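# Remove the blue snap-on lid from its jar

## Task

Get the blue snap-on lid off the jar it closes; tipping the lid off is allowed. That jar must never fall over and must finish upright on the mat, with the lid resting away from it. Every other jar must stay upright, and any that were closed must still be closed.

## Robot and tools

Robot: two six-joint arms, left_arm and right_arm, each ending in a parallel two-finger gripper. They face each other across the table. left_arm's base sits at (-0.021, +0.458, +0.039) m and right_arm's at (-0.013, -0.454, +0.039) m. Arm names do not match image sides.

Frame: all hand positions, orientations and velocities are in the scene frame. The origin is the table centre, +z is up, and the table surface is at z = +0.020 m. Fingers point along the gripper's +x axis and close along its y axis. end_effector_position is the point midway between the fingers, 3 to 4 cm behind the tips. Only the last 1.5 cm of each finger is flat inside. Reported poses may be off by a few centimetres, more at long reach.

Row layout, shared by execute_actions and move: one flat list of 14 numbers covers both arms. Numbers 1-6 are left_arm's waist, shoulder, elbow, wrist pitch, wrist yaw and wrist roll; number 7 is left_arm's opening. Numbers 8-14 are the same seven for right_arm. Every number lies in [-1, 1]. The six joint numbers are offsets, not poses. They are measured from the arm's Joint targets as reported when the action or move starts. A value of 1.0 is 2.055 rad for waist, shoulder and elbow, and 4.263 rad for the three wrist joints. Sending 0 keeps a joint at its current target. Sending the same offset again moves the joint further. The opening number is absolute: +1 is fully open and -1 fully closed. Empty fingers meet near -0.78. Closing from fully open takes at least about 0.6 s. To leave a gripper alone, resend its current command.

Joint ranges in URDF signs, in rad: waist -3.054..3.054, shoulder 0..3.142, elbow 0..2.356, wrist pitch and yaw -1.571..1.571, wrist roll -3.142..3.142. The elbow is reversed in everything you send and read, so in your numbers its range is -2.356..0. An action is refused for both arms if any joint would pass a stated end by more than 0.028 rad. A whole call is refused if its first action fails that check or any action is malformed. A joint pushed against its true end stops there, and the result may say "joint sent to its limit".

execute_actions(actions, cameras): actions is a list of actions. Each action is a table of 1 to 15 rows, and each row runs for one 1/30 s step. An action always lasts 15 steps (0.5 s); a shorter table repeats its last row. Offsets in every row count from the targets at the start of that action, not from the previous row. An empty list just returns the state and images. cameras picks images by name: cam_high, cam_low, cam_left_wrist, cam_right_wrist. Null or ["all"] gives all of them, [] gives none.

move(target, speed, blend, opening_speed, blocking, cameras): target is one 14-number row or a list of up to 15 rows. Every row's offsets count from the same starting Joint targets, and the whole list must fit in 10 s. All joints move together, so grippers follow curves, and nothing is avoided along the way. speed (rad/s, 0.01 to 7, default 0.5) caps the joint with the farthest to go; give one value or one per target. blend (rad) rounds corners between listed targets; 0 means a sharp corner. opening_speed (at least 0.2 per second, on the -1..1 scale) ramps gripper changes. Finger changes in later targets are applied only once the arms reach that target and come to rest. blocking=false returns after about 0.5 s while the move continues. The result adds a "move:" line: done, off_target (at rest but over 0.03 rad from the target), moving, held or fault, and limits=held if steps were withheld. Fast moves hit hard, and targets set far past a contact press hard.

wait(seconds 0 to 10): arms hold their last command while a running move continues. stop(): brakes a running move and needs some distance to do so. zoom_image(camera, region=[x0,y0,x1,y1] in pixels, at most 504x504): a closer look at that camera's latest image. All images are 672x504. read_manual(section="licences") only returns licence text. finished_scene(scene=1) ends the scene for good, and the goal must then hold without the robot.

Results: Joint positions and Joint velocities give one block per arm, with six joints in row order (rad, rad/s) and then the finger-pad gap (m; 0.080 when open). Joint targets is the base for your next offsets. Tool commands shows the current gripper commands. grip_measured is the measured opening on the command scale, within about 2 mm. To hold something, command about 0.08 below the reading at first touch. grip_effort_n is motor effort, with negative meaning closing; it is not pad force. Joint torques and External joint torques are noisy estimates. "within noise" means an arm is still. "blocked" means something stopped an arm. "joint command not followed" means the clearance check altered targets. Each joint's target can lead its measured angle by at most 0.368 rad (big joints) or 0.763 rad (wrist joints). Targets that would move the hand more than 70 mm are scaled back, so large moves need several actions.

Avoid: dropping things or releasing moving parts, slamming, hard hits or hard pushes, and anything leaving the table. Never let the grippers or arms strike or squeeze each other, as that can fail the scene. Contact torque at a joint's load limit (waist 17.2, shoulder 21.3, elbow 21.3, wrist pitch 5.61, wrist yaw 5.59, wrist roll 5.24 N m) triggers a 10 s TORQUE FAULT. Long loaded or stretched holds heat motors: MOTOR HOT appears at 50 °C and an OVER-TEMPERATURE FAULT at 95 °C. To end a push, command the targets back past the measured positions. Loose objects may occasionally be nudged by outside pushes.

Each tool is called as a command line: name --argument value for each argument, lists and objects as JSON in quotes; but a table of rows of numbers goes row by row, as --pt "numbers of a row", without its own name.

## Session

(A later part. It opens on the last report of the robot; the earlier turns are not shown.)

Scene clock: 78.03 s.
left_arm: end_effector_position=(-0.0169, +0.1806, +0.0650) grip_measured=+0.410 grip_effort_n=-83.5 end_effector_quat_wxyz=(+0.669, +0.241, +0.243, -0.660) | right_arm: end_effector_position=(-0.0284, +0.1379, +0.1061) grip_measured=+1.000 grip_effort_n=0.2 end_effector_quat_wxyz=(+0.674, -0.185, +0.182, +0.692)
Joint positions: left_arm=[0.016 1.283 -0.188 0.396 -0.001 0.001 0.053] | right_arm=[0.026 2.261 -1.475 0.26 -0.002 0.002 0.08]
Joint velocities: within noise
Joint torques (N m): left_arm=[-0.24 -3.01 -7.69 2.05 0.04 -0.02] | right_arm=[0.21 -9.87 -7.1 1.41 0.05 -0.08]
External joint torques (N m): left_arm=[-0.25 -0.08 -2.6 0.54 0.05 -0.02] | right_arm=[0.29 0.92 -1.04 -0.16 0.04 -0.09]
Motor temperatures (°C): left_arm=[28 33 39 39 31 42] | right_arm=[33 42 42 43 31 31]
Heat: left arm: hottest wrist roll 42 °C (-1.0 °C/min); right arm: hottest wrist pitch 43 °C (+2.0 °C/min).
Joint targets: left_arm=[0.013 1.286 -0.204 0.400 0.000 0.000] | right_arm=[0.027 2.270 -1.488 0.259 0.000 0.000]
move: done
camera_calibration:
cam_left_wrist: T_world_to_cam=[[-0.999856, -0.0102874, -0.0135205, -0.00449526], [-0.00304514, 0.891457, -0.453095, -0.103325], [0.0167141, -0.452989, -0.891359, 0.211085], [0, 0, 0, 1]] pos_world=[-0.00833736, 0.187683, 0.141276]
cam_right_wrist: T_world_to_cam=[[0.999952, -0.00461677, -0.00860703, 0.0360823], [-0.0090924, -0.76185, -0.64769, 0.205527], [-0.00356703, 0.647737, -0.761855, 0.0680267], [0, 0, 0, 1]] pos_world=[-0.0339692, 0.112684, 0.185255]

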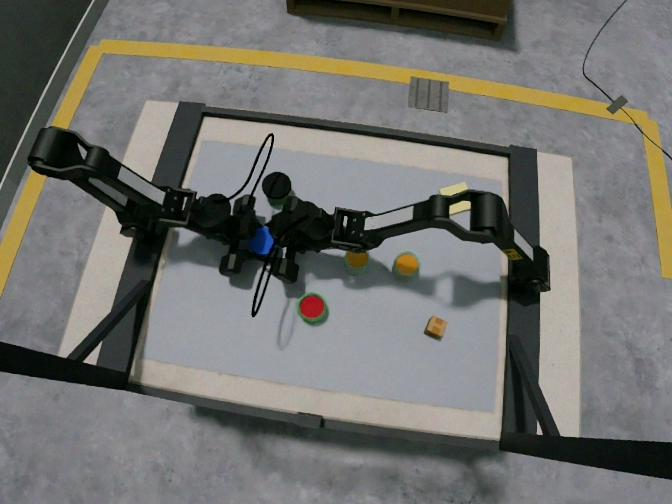

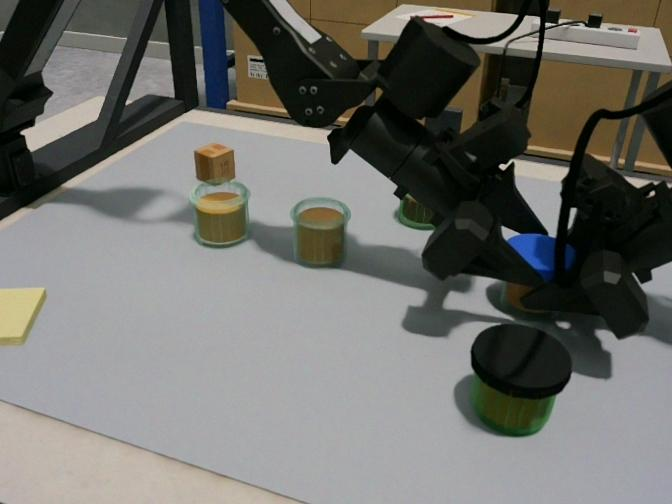

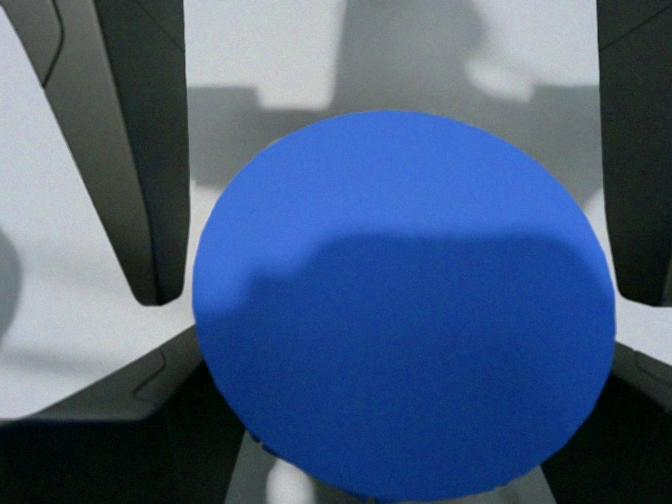

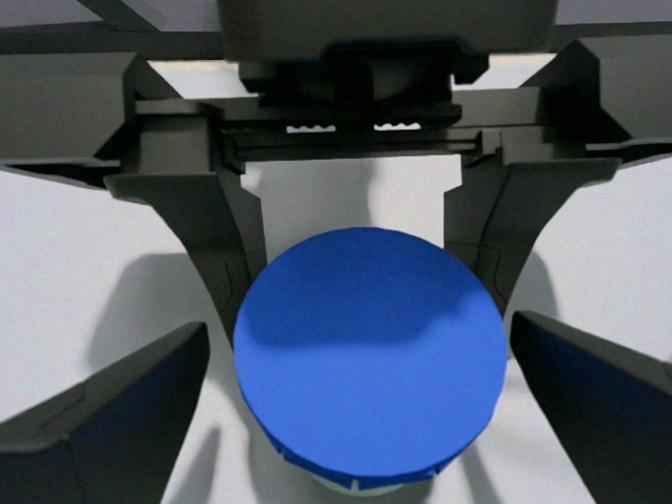

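move --pt "0 0 0 0 0 0 0.30 0 0.0036 -0.0110 -0.0035 0 0 1" --pt "0 0 0 0 0 0 0.30 0 0.0036 -0.0110 -0.0035 0 0 0.5" --speed 0.05 --opening_speed 0.5

Scene clock: 81.23 s.
left_arm: end_effector_position=(-0.0169, +0.1806, +0.0650) grip_measured=+0.410 grip_effort_n=-83.5 end_effector_quat_wxyz=(+0.669, +0.241, +0.243, -0.660) | right_arm: end_effector_position=(-0.0276, +0.1414, +0.1082) grip_measured=+0.628 grip_effort_n=-83.5 end_effector_quat_wxyz=(+0.675, -0.186, +0.181, +0.691)
Joint positions: left_arm=[0.016 1.283 -0.188 0.396 -0.001 0.001 0.053] | right_arm=[0.025 2.268 -1.498 0.244 0.001 0 0.063]
Joint velocities: within noise
Joint torques (N m): left_arm=[-0.26 -2.98 -7.74 2.07 0.04 -0.03] | right_arm=[0.13 -9.83 -7.1 1.45 -0.08 -0.02]
External joint torques (N m): left_arm=[-0.26 -0.01 -2.58 0.53 0.04 -0.03] | right_arm=[0.03 0.96 -1.04 -0.11 -0.07 -0.03]
Motor temperatures (°C): left_arm=[28 33 39 39 31 42] | right_arm=[33 43 42 43 31 31]
Heat: left arm: hottest wrist roll 42 °C (-1.0 °C/min); right arm: hottest shoulder 43 °C (+6.1 °C/min).
Joint targets: left_arm=[0.013 1.286 -0.204 0.400 0.000 0.000] | right_arm=[0.027 2.278 -1.511 0.244 0.000 0.000]
move: done
camera_calibration:
cam_left_wrist: T_world_to_cam=[[-0.999856, -0.0102874, -0.0135205, -0.00449526], [-0.00304514, 0.891457, -0.453095, -0.103325], [0.0167141, -0.452989, -0.891359, 0.211085], [0, 0, 0, 1]] pos_world=[-0.00833736, 0.187683, 0.141276]
cam_right_wrist: T_world_to_cam=[[0.999957, -0.00728352, -0.00575531, 0.0353812], [-0.00927695, -0.761776, -0.647774, 0.209636], [0.000333816, 0.647799, -0.761811, 0.0674151], [0, 0, 0, 1]] pos_world=[-0.0334574, 0.116282, 0.187358]

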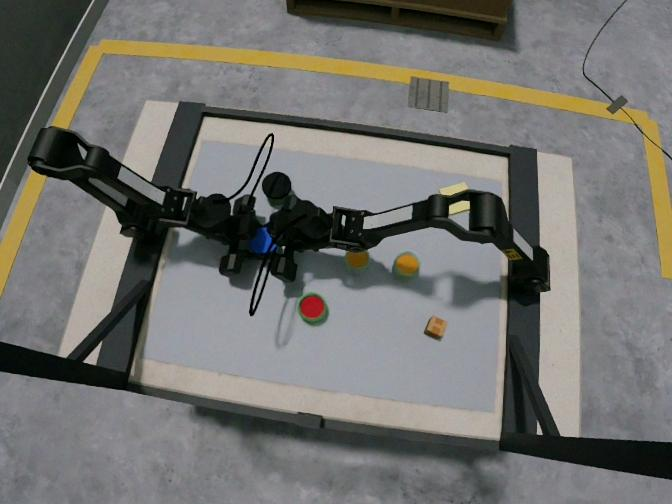

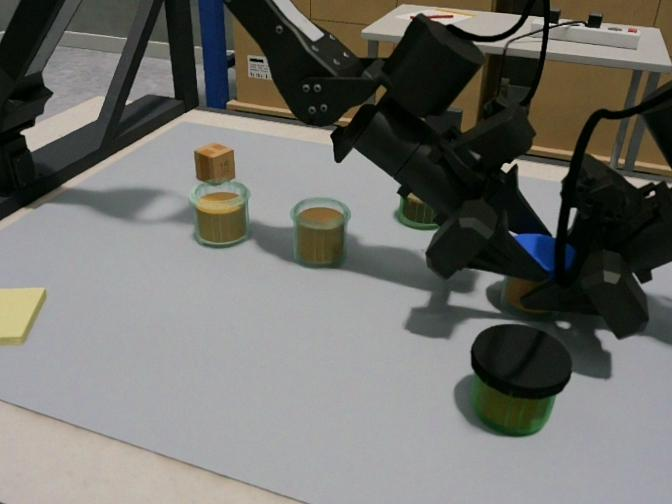

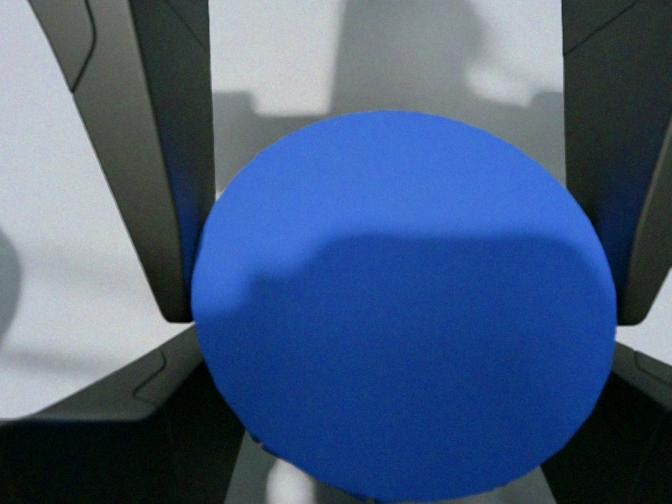

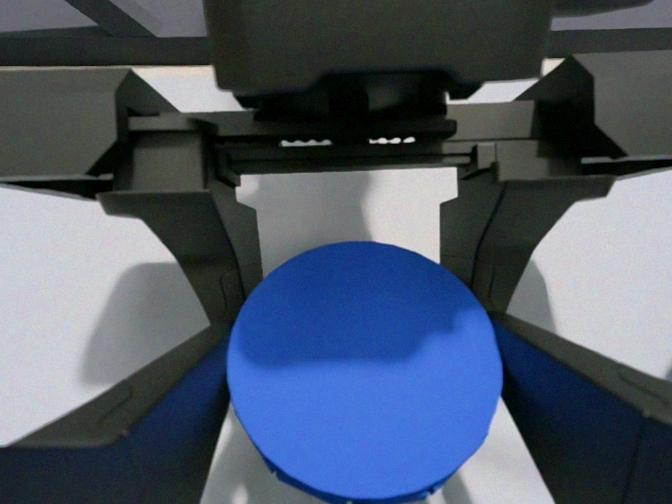

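move --target '[0, 0, 0, 0, 0, 0, 0.30, 0, -0.0078, -0.0034, -0.0045, 0, -0.0493, 0.5]' --speed 0.15

Scene clock: 83.70 s.
left_arm: end_effector_position=(-0.0171, +0.1805, +0.0651) grip_measured=+0.410 grip_effort_n=-83.5 end_effector_quat_wxyz=(+0.669, +0.241, +0.243, -0.660) | right_arm: end_effector_position=(-0.0286, +0.1427, +0.1111) grip_measured=+0.625 grip_effort_n=-83.5 end_effector_quat_wxyz=(+0.652, -0.254, +0.110, +0.706)
Joint positions: left_arm=[0.014 1.283 -0.188 0.397 -0.003 -0.001 0.053] | right_arm=[0.026 2.267 -1.51 0.23 0.001 -0.204 0.063]
Joint velocities: within noise
Joint torques (N m): left_arm=[-0.18 -3.01 -7.67 2 0.1 0.04] | right_arm=[-0.05 -11.44 -6.7 1.13 -0.06 -0.23]
External joint torques (N m): left_arm=[-0.18 -0.07 -2.54 0.48 0.1 0.04] | right_arm=[0.01 -0.42 -0.49 -0.47 -0.06 -0.24]
Motor temperatures (°C): left_arm=[28 33 39 39 31 42] | right_arm=[33 44 42 43 31 31]
Heat: left arm: hottest wrist roll 42 °C (-1.0 °C/min); right arm: hottest shoulder 44 °C (+7.0 °C/min).
Joint targets: left_arm=[0.012 1.286 -0.204 0.400 0.000 0.000] | right_arm=[0.027 2.262 -1.518 0.225 0.000 -0.210]
move: done
camera_calibration:
cam_left_wrist: T_world_to_cam=[[-0.99985, -0.0111016, -0.0133238, -0.00466822], [-0.00384635, 0.891084, -0.453822, -0.103023], [0.0169108, -0.453703, -0.890993, 0.211219], [0, 0, 0, 1]] pos_world=[-0.00863566, 0.187581, 0.141378]
cam_right_wrist: T_world_to_cam=[[0.980815, 0.096069, 0.169623, 0.00164985], [0.183296, -0.750706, -0.634699, 0.214946], [0.0663623, 0.653614, -0.753913, 0.0689929], [0, 0, 0, 1]] pos_world=[-0.0455954, 0.116108, 0.188161]

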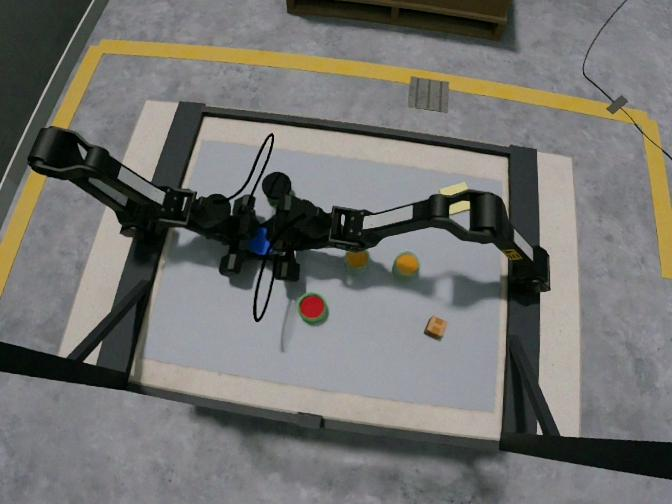

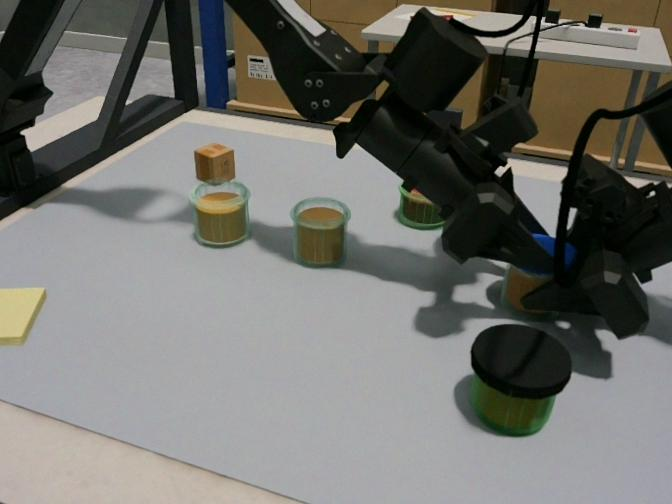

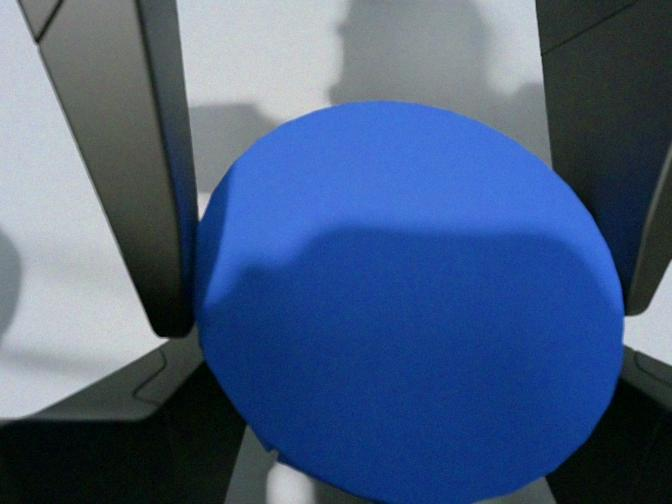

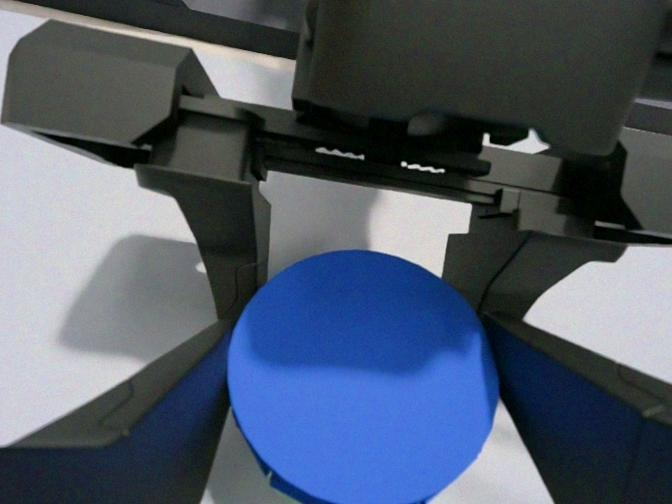

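zoom_image --camera "cam_left_wrist" --region '[150, 60, 650, 504]'

zoom_image --camera "cam_right_wrist" --region '[180, 220, 560, 504]'

zoom_image --camera "cam_low" --region '[430, 190, 640, 350]'

Scaled by 1.008.

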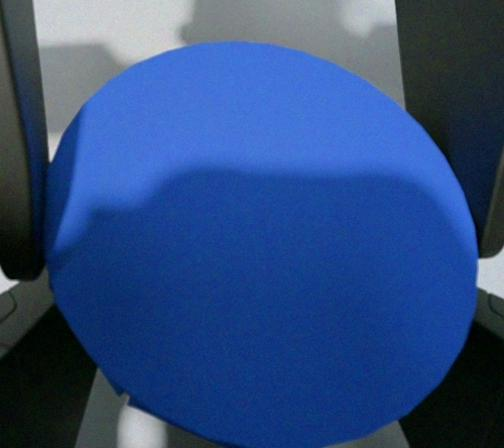

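Scaled by 1.326.

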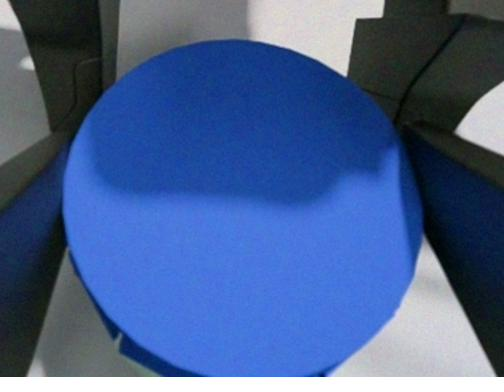

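Scaled by 2.400.

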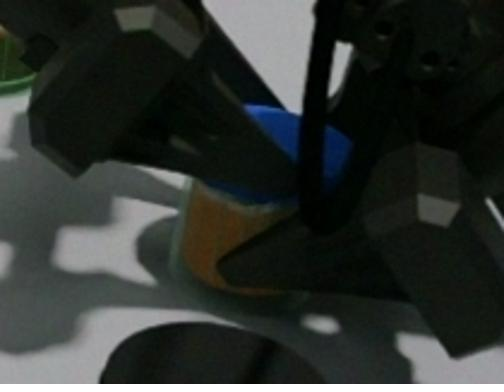

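move --target '[0, 0, 0, 0, 0, 0, 0.30, 0, -0.0096, -0.0054, -0.0073, 0, -0.0352, 0.5]' --speed 0.15

Scene clock: 85.87 s.
left_arm: end_effector_position=(-0.0171, +0.1805, +0.0651) grip_measured=+0.410 grip_effort_n=-83.5 end_effector_quat_wxyz=(+0.669, +0.241, +0.243, -0.660) | right_arm: end_effector_position=(-0.0297, +0.1422, +0.1156) grip_measured=+0.624 grip_effort_n=-83.5 end_effector_quat_wxyz=(+0.629, -0.305, +0.060, +0.713)
Joint positions: left_arm=[0.014 1.283 -0.188 0.397 -0.003 -0.001 0.053] | right_arm=[0.028 2.257 -1.522 0.199 0.001 -0.354 0.063]
Joint velocities: within noise
Joint torques (N m): left_arm=[-0.19 -3.07 -7.71 2.02 0.1 0.05] | right_arm=[-0.13 -12.46 -6.6 1.06 -0.1 -0.19]
External joint torques (N m): left_arm=[-0.18 -0.18 -2.65 0.52 0.1 0.05] | right_arm=[-0.23 -1.45 -0.35 -0.54 -0.08 -0.21]
Motor temperatures (°C): left_arm=[28 33 39 38 31 42] | right_arm=[33 45 42 43 31 31]
Heat: left arm: hottest wrist roll 42 °C (-1.0 °C/min); right arm: hottest shoulder 45 °C (+8.0 °C/min).
Joint targets: left_arm=[0.012 1.286 -0.204 0.400 0.000 0.000] | right_arm=[0.027 2.242 -1.529 0.194 0.000 -0.360]
move: done
camera_calibration:
cam_left_wrist: T_world_to_cam=[[-0.99985, -0.0111016, -0.0133238, -0.00466822], [-0.00384635, 0.891084, -0.453822, -0.103023], [0.0169108, -0.453703, -0.890993, 0.211219], [0, 0, 0, 1]] pos_world=[-0.00863566, 0.187581, 0.141378]
cam_right_wrist: T_world_to_cam=[[0.940181, 0.172639, 0.293693, -0.0243857], [0.321492, -0.734818, -0.597231, 0.21513], [0.112706, 0.655926, -0.746364, 0.0730098], [0, 0, 0, 1]] pos_world=[-0.0544644, 0.114403, 0.190136]

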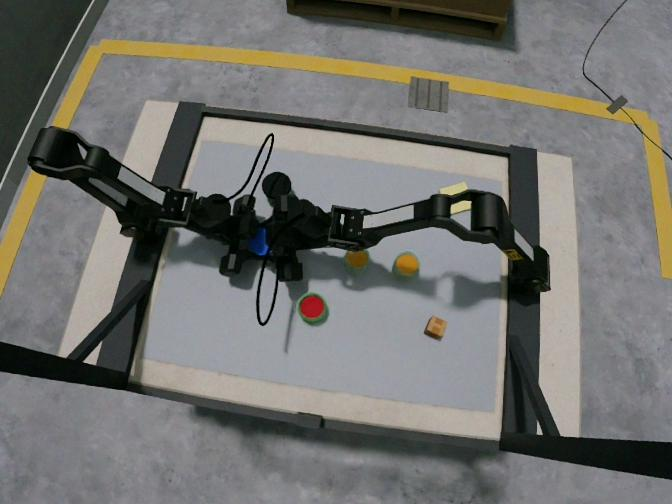

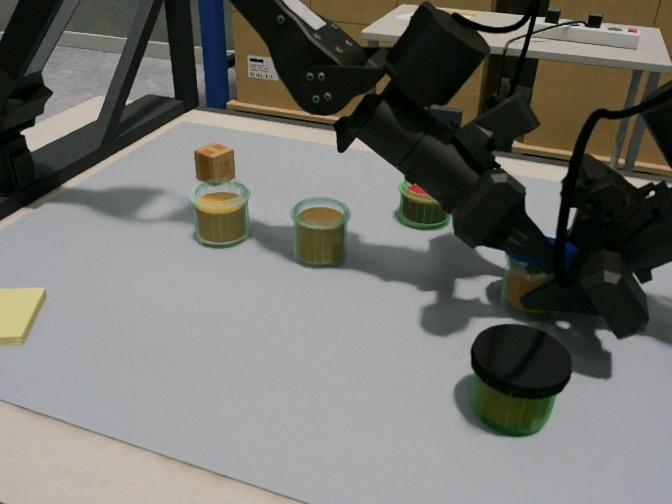

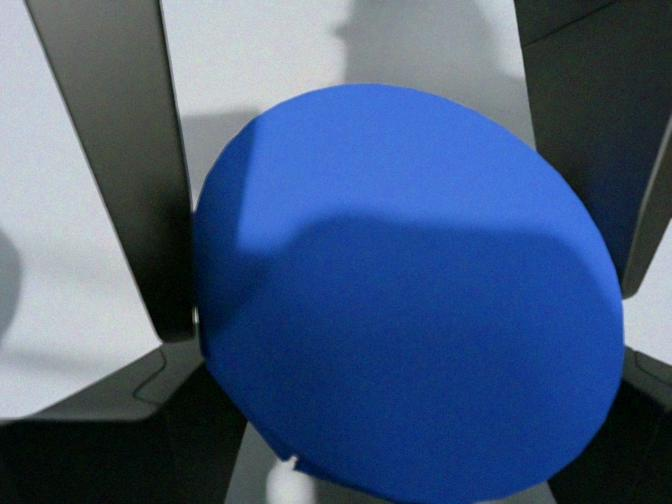

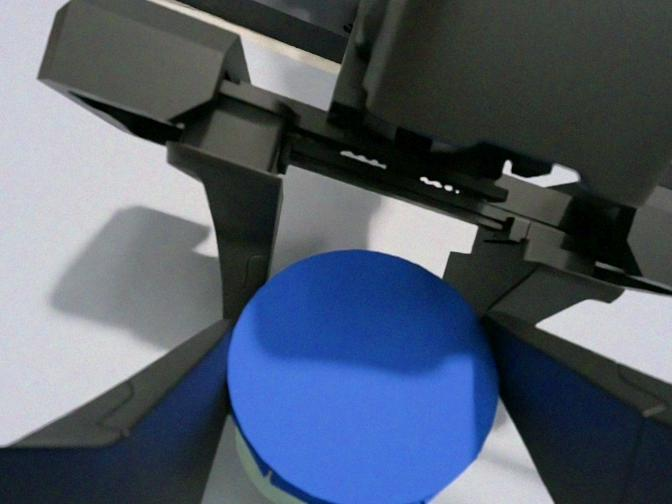

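move --target '[0, 0, 0, 0, 0, 0, 0.30, 0, -0.0200, -0.0124, -0.0138, 0, 0, 0.5]' --speed 0.06

Scene clock: 87.93 s.
left_arm: end_effector_position=(-0.0171, +0.1768, +0.0687) grip_measured=+0.410 grip_effort_n=-83.5 end_effector_quat_wxyz=(+0.671, +0.236, +0.239, -0.661) | right_arm: end_effector_position=(-0.0296, +0.1388, +0.1232) grip_measured=+0.624 grip_effort_n=-83.5 end_effector_quat_wxyz=(+0.624, -0.315, +0.068, +0.712)
Joint positions: left_arm=[0.014 1.285 -0.198 0.401 -0.003 -0.002 0.053] | right_arm=[0.028 2.234 -1.537 0.135 0.001 -0.357 0.063]
Joint velocities: within noise
Joint torques (N m): left_arm=[-0.15 -3.22 -6.61 1.65 0.09 0.1] | right_arm=[-0.16 -14.2 -7.72 1.49 -0.08 -0.14]
External joint torques (N m): left_arm=[-0.16 -0.24 -1.48 0.13 0.09 0.09] | right_arm=[-0.18 -3.31 -1.43 -0.07 -0.07 -0.16]
Motor temperatures (°C): left_arm=[28 33 39 38 31 42] | right_arm=[33 46 42 43 31 31]
Heat: left arm: hottest wrist roll 42 °C (-1.0 °C/min); right arm: hottest shoulder 46 °C (+9.0 °C/min).
Joint targets: left_arm=[0.012 1.287 -0.204 0.400 0.000 0.001] | right_arm=[0.027 2.201 -1.554 0.135 0.000 -0.360]
move: off_target (right_arm); right_arm: the shoulder is farthest, 0.033 rad from its target
camera_calibration:
cam_left_wrist: T_world_to_cam=[[-0.999851, -0.0117091, -0.0127215, -0.00452341], [-0.00444614, 0.885157, -0.46527, -0.0962909], [0.0167084, -0.465144, -0.885077, 0.214523], [0, 0, 0, 1]] pos_world=[-0.00853519, 0.184964, 0.14501]
cam_right_wrist: T_world_to_cam=[[0.938937, 0.181774, 0.292155, -0.0272376], [0.324589, -0.749678, -0.576737, 0.216744], [0.114186, 0.63635, -0.762902, 0.0856478], [0, 0, 0, 1]] pos_world=[-0.0545582, 0.112937, 0.198303]

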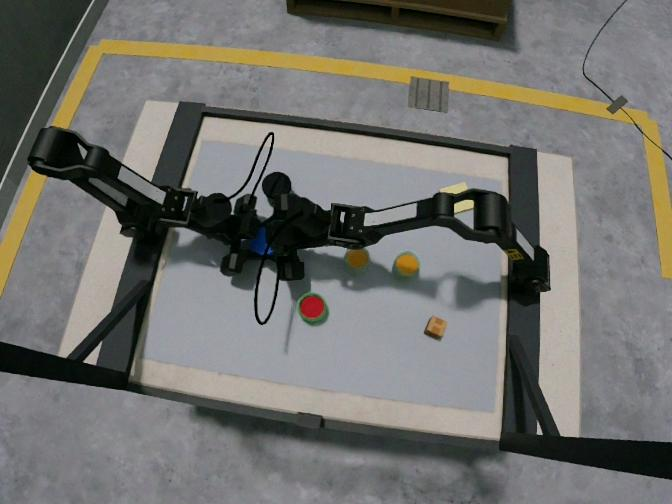

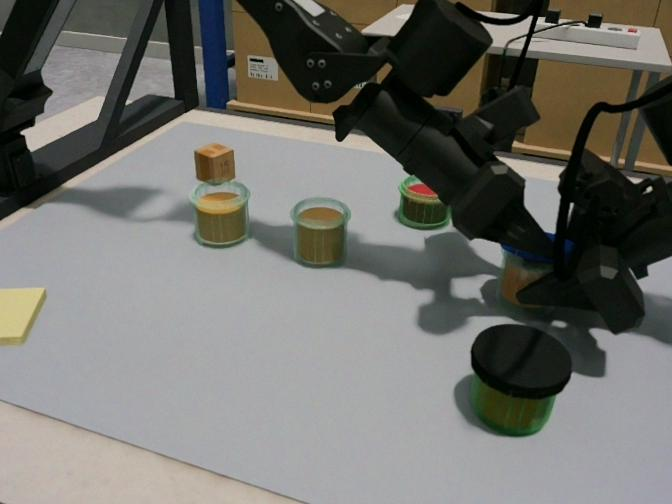

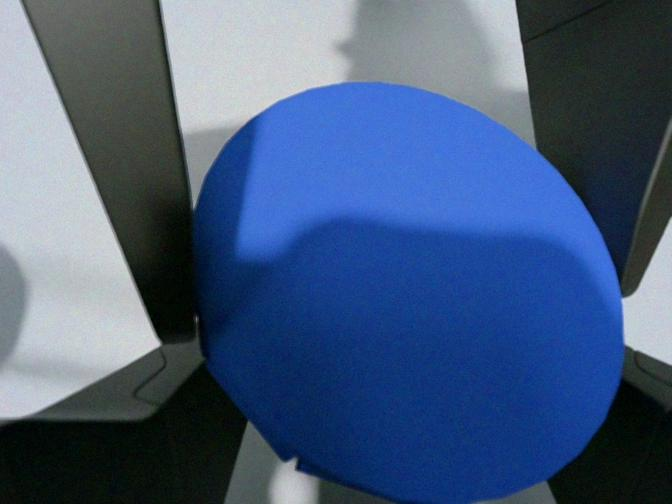

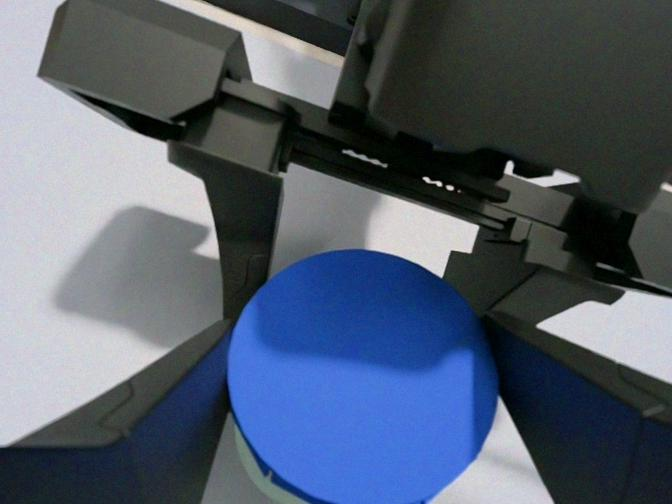

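zoom_image --camera "cam_low" --region '[470, 210, 610, 330]'

zoom_image --camera "cam_right_wrist" --region '[200, 230, 520, 504]'

zoom_image --camera "cam_left_wrist" --region '[150, 60, 650, 504]'

Scaled by 3.600.

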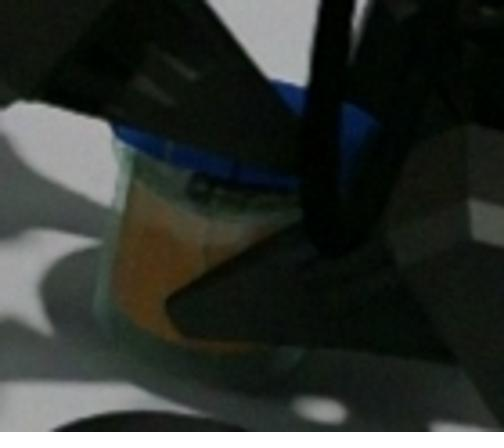

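Scaled by 1.575.

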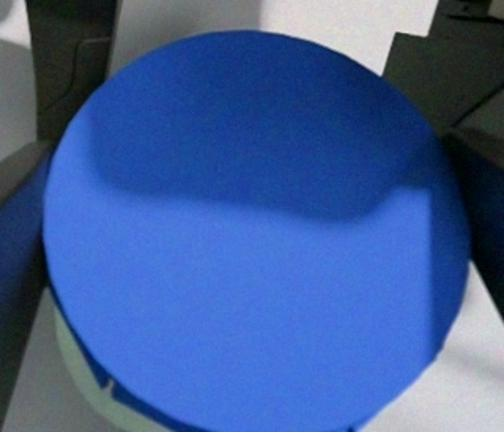

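Scaled by 1.008.

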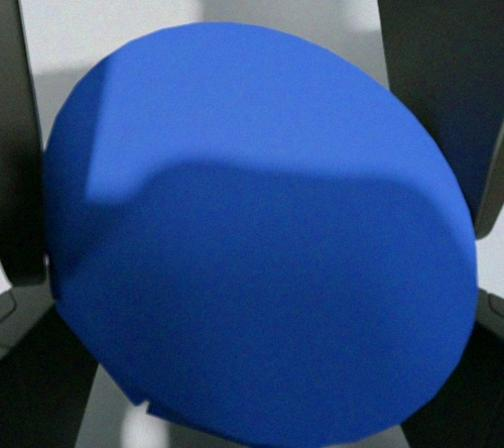

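move --target '[0, 0, 0, 0, 0, 0, 0.30, 0.0102, 0, 0, 0, 0, -0.0563, 0.5]' --speed 0.12

Scene clock: 93.03 s.
left_arm: end_effector_position=(-0.0171, +0.1768, +0.0687) grip_measured=+0.410 grip_effort_n=-83.5 end_effector_quat_wxyz=(+0.671, +0.236, +0.239, -0.661) | right_arm: end_effector_position=(-0.0342, +0.1387, +0.1261) grip_measured=+0.624 grip_effort_n=-83.5 end_effector_quat_wxyz=(+0.582, -0.386, -0.020, +0.715)
Joint positions: left_arm=[0.014 1.285 -0.198 0.401 -0.003 -0.002 0.053] | right_arm=[0.037 2.228 -1.537 0.133 0.006 -0.595 0.063]
Joint velocities: within noise
Joint torques (N m): left_arm=[-0.18 -3.2 -6.54 1.66 0.1 0.08] | right_arm=[0.75 -13.57 -7.74 1.63 -0.29 -0.16]
External joint torques (N m): left_arm=[-0.17 -0.18 -1.3 0.1 0.11 0.07] | right_arm=[0.74 -2.8 -1.48 0.08 -0.28 -0.19]
Motor temperatures (°C): left_arm=[28 33 40 38 31 42] | right_arm=[33 49 43 44 31 31]
Heat: left arm: hottest wrist roll 42 °C (-1.0 °C/min); right arm: hottest shoulder 49 °C (+12.2 °C/min). Heating fast: the right arm's shoulder motor: a push or a pull is the cause, and it goes on while you think. Ease it with your next call, before anything else.
Joint targets: left_arm=[0.012 1.287 -0.204 0.400 0.000 0.001] | right_arm=[0.048 2.201 -1.554 0.135 0.000 -0.600]
move: done
camera_calibration:
cam_left_wrist: T_world_to_cam=[[-0.999858, -0.0114329, -0.0124143, -0.00462017], [-0.00434317, 0.885118, -0.465346, -0.0962717], [0.0163084, -0.465226, -0.885042, 0.21453], [0, 0, 0, 1]] pos_world=[-0.00853626, 0.184964, 0.145011]
cam_right_wrist: T_world_to_cam=[[0.829135, 0.293815, 0.475614, -0.0662397], [0.528722, -0.688522, -0.496377, 0.208261], [0.181628, 0.663031, -0.726224, 0.0824585], [0, 0, 0, 1]] pos_world=[-0.0701674, 0.108182, 0.194764]

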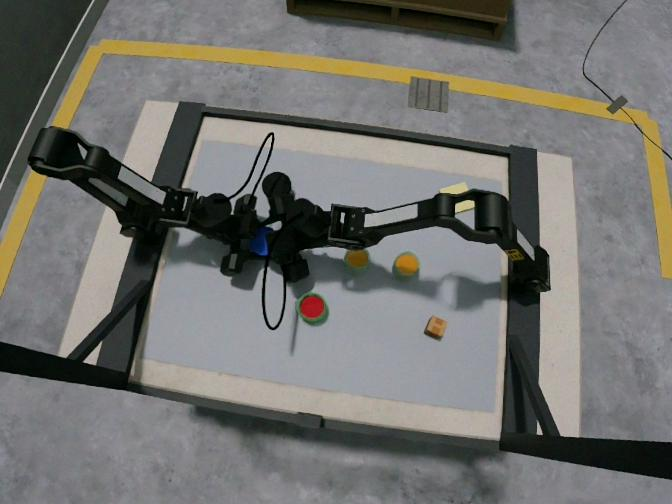

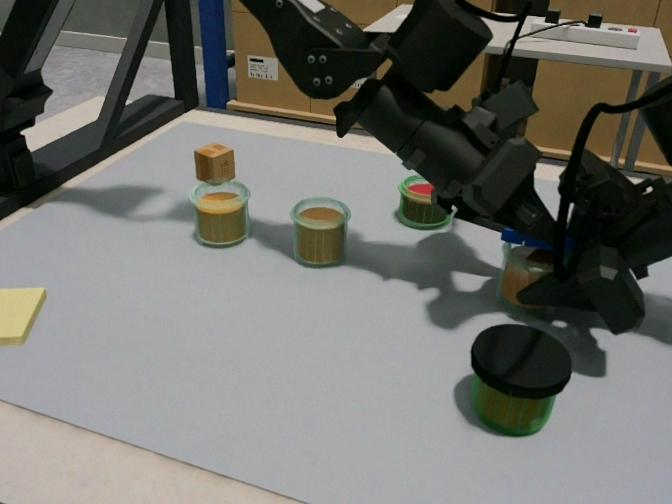

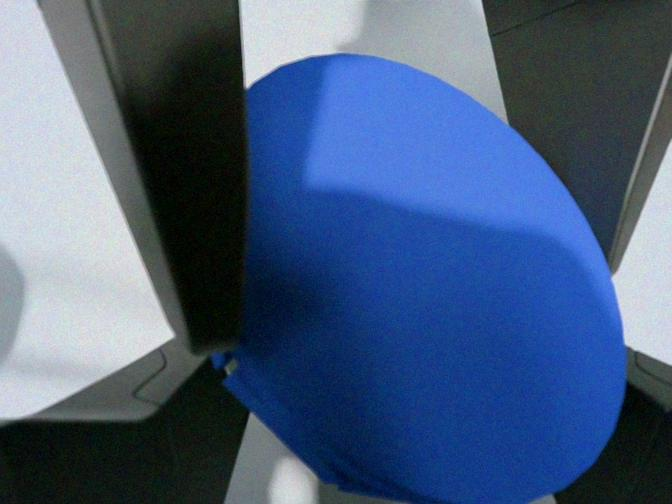

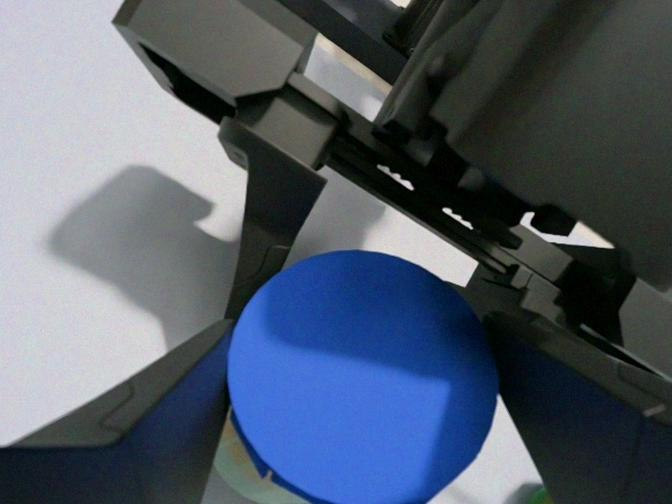

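move --target '[0, 0, 0, 0, 0, 0, 0.30, 0, 0.0092, 0, 0, 0, 0, 0.5]' --speed 0.06

zoom_image --camera "cam_low" --region '[470, 200, 610, 320]'

zoom_image --camera "cam_right_wrist" --region '[180, 230, 520, 504]'

zoom_image --camera "cam_left_wrist" --region '[150, 40, 650, 504]'

Scene clock: 94.13 s.
left_arm: end_effector_position=(-0.0171, +0.1768, +0.0687) grip_measured=+0.410 grip_effort_n=-83.5 end_effector_quat_wxyz=(+0.671, +0.236, +0.239, -0.661) | right_arm: end_effector_position=(-0.0342, +0.1387, +0.1261) grip_measured=+0.624 grip_effort_n=-83.5 end_effector_quat_wxyz=(+0.582, -0.386, -0.020, +0.715)
Joint positions: left_arm=[0.014 1.285 -0.198 0.401 -0.003 -0.002 0.053] | right_arm=[0.037 2.228 -1.537 0.133 0.006 -0.595 0.063]
Joint velocities: within noise
Joint torques (N m): left_arm=[-0.11 -3.2 -6.57 1.64 0.1 0.08] | right_arm=[0.86 -11.68 -7.86 1.62 -0.34 -0.16]
External joint torques (N m): left_arm=[-0.1 -0.21 -1.45 0.12 0.1 0.08] | right_arm=[0.86 -0.87 -1.59 0.07 -0.32 -0.19]
Motor temperatures (°C): left_arm=[28 33 40 38 31 42] | right_arm=[33 50 43 44 31 31]
Heat: left arm: hottest wrist roll 42 °C (-1.0 °C/min); right arm: hottest shoulder 50 °C (+13.2 °C/min). Heating fast: the right arm's shoulder motor: a push or a pull is the cause, and it goes on while you think. Ease it with your next call, before anything else.
Joint targets: left_arm=[0.012 1.287 -0.204 0.400 0.000 0.001] | right_arm=[0.048 2.220 -1.554 0.135 0.000 -0.600]
MOTOR HOT: the shoulder of the right arm reports 50 °C; the controller stops that arm at 95 °C. To cool a motor, set the load down, stop pushing, or move to a pose that needs little force.
move: done
camera_calibration:
cam_left_wrist: T_world_to_cam=[[-0.999858, -0.0114329, -0.0124143, -0.00462017], [-0.00434317, 0.885118, -0.465346, -0.0962717], [0.0163084, -0.465226, -0.885042, 0.21453], [0, 0, 0, 1]] pos_world=[-0.00853626, 0.184964, 0.145011]
cam_right_wrist: T_world_to_cam=[[0.828923, 0.293974, 0.475884, -0.0663251], [0.529016, -0.68842, -0.496205, 0.208238], [0.181736, 0.663066, -0.726164, 0.0824508], [0, 0, 0, 1]] pos_world=[-0.070167, 0.108183, 0.194765]

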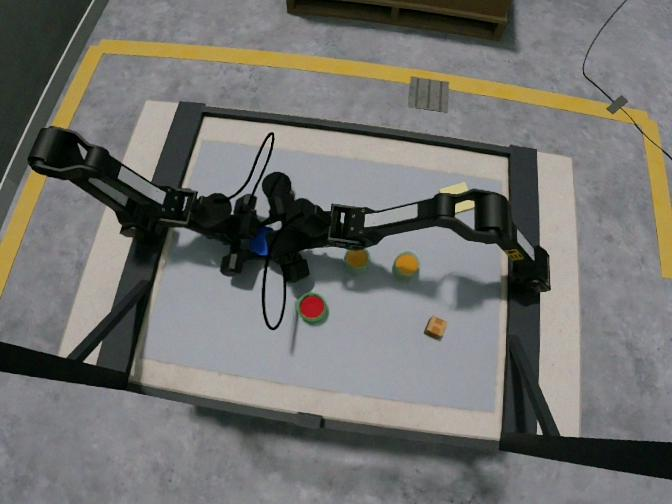

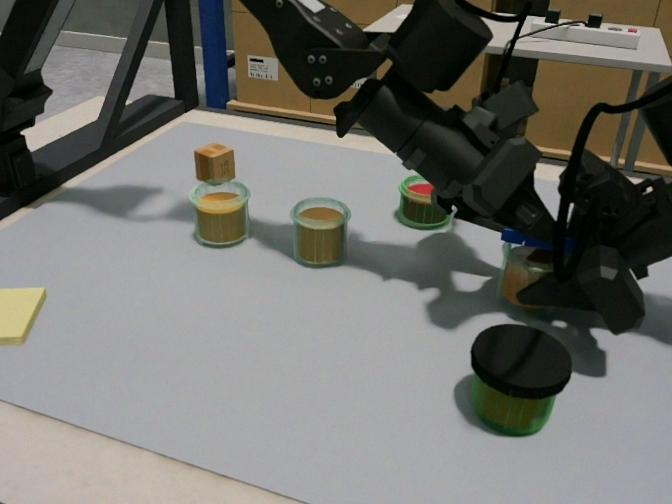

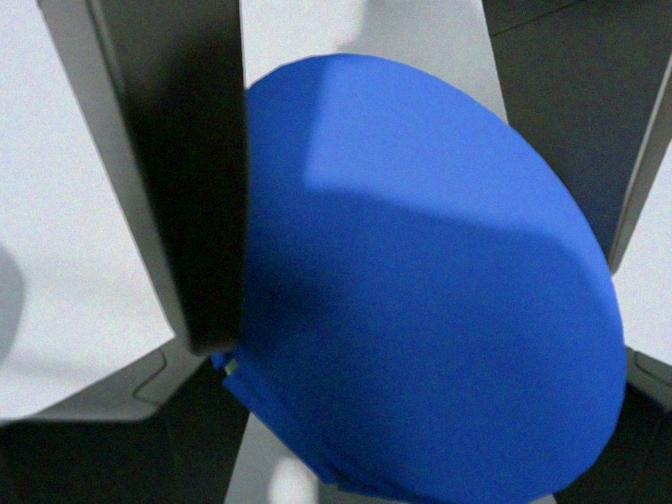

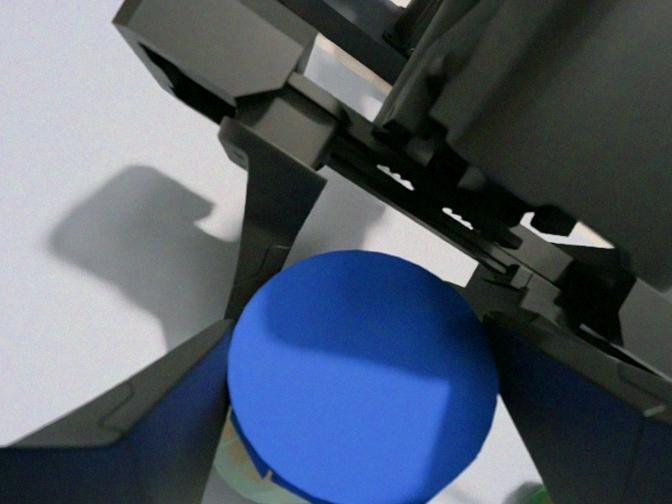

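Scaled by 3.600.

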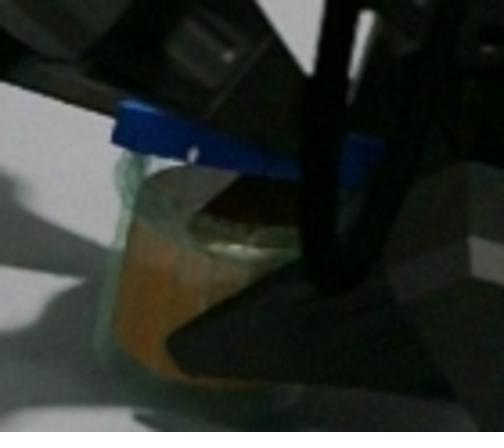

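Scaled by 1.482.

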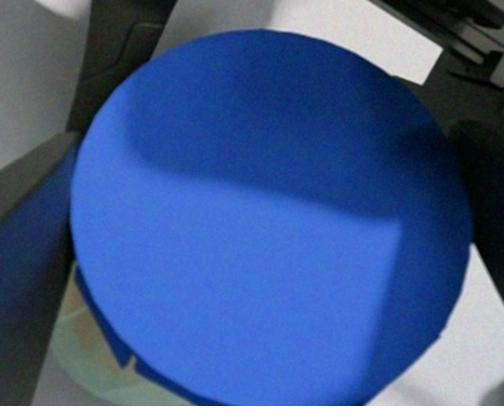

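Scaled by 1.008.

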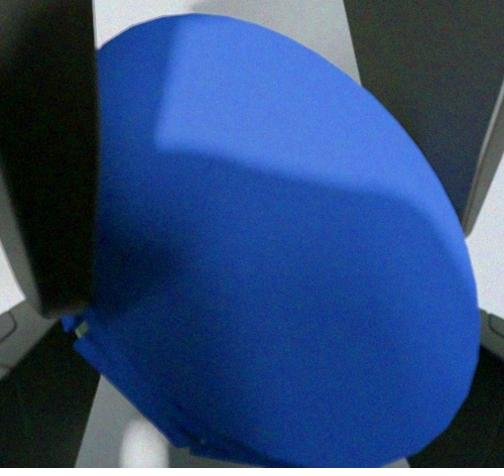

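move --target '[0, 0, 0, 0, 0, 0, 0.30, 0, -0.0107, -0.0054, -0.0073, 0, 0, 0.5]' --speed 0.08 --cameras '["cam_low", "cam_left_wrist", "cam_right_wrist"]'

Scene clock: 97.43 s.
left_arm: end_effector_position=(-0.0171, +0.1768, +0.0687) grip_measured=+0.410 grip_effort_n=-83.5 end_effector_quat_wxyz=(+0.671, +0.236, +0.239, -0.661) | right_arm: end_effector_position=(-0.0341, +0.1384, +0.1269) grip_measured=+0.624 grip_effort_n=-83.5 end_effector_quat_wxyz=(+0.579, -0.391, -0.015, +0.715)
Joint positions: left_arm=[0.014 1.285 -0.198 0.401 -0.003 -0.002 0.053] | right_arm=[0.037 2.227 -1.55 0.106 0.007 -0.595 0.063]
Joint velocities: within noise
Joint torques (N m): left_arm=[-0.11 -3.15 -6.6 1.65 0.09 0.1] | right_arm=[0.81 -13.85 -7.52 1.33 -0.33 -0.15]
External joint torques (N m): left_arm=[-0.11 -0.17 -1.47 0.13 0.09 0.1] | right_arm=[0.73 -2.89 -1.15 -0.24 -0.31 -0.17]
Motor temperatures (°C): left_arm=[28 33 40 38 31 42] | right_arm=[33 51 43 45 31 31]
Heat: left arm: hottest wrist roll 42 °C (+0.0 °C/min); right arm: hottest shoulder 51 °C (+13.1 °C/min). Heating fast: the right arm's shoulder motor: a push or a pull is the cause, and it goes on while you think. Ease it with your next call, before anything else.
Joint targets: left_arm=[0.012 1.287 -0.204 0.400 0.000 0.000] | right_arm=[0.048 2.198 -1.565 0.104 0.000 -0.600]
MOTOR HOT: still on. The shoulder of the right arm reports 51 °C.
move: done
camera_calibration:
cam_left_wrist: T_world_to_cam=[[-0.999858, -0.0116508, -0.0121852, -0.00461285], [-0.00464261, 0.885115, -0.465348, -0.0962731], [0.016207, -0.465226, -0.885044, 0.214529], [0, 0, 0, 1]] pos_world=[-0.00853602, 0.184964, 0.145011]
cam_right_wrist: T_world_to_cam=[[0.828478, 0.300376, 0.47265, -0.067132], [0.529441, -0.695181, -0.486226, 0.208044], [0.182527, 0.653068, -0.734974, 0.0856594], [0, 0, 0, 1]] pos_world=[-0.0701646, 0.108852, 0.195844]
Images, in order (width x height): cam_low 672x504, cam_left_wrist 672x504, cam_right_wrist 672x504.

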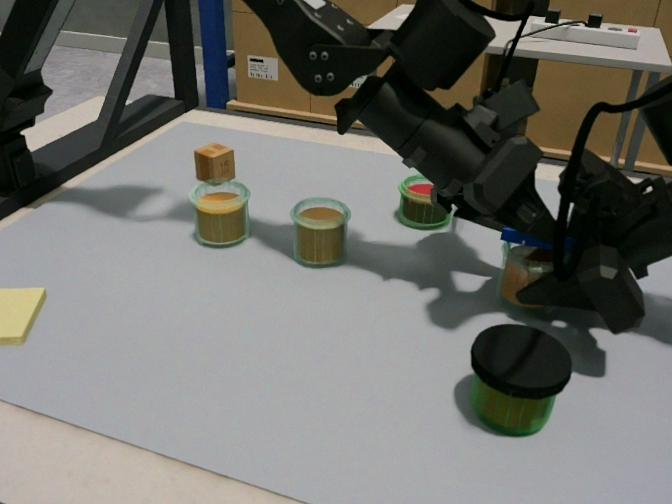

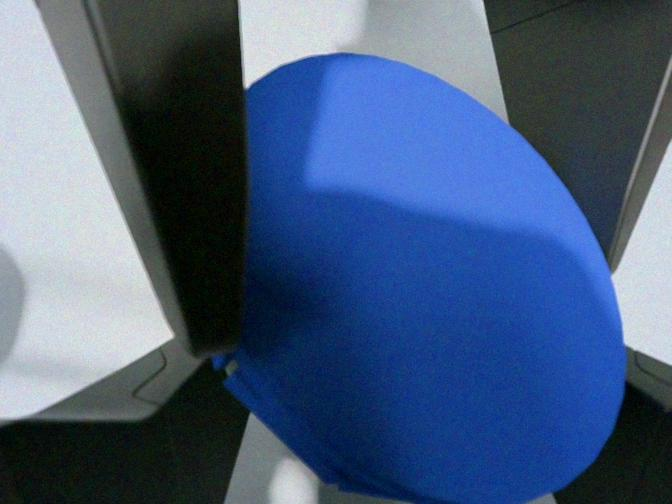

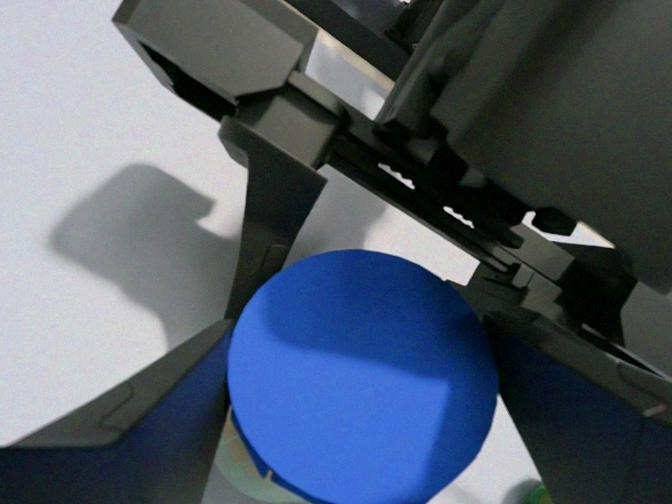

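zoom_image --camera "cam_left_wrist" --region '[520, 230, 672, 430]'

zoom_image --camera "cam_right_wrist" --region '[180, 380, 340, 504]'

zoom_image --camera "cam_low" --region '[490, 215, 590, 315]'

Scaled by 2.520.

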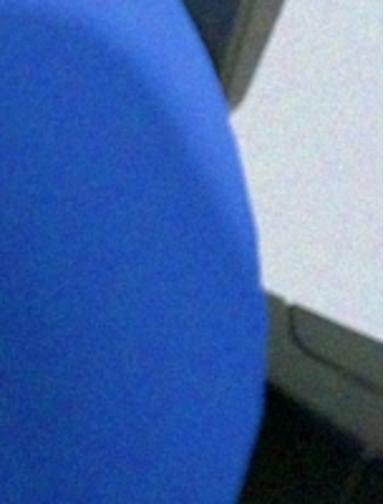

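Scaled by 3.150.

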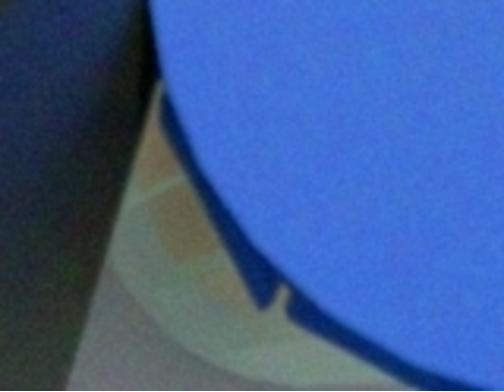

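Scaled by 5.040.

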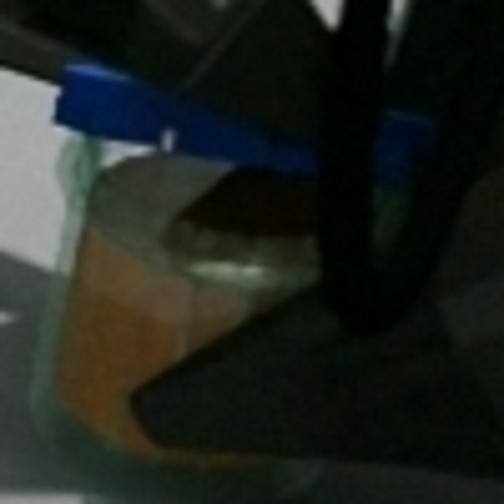

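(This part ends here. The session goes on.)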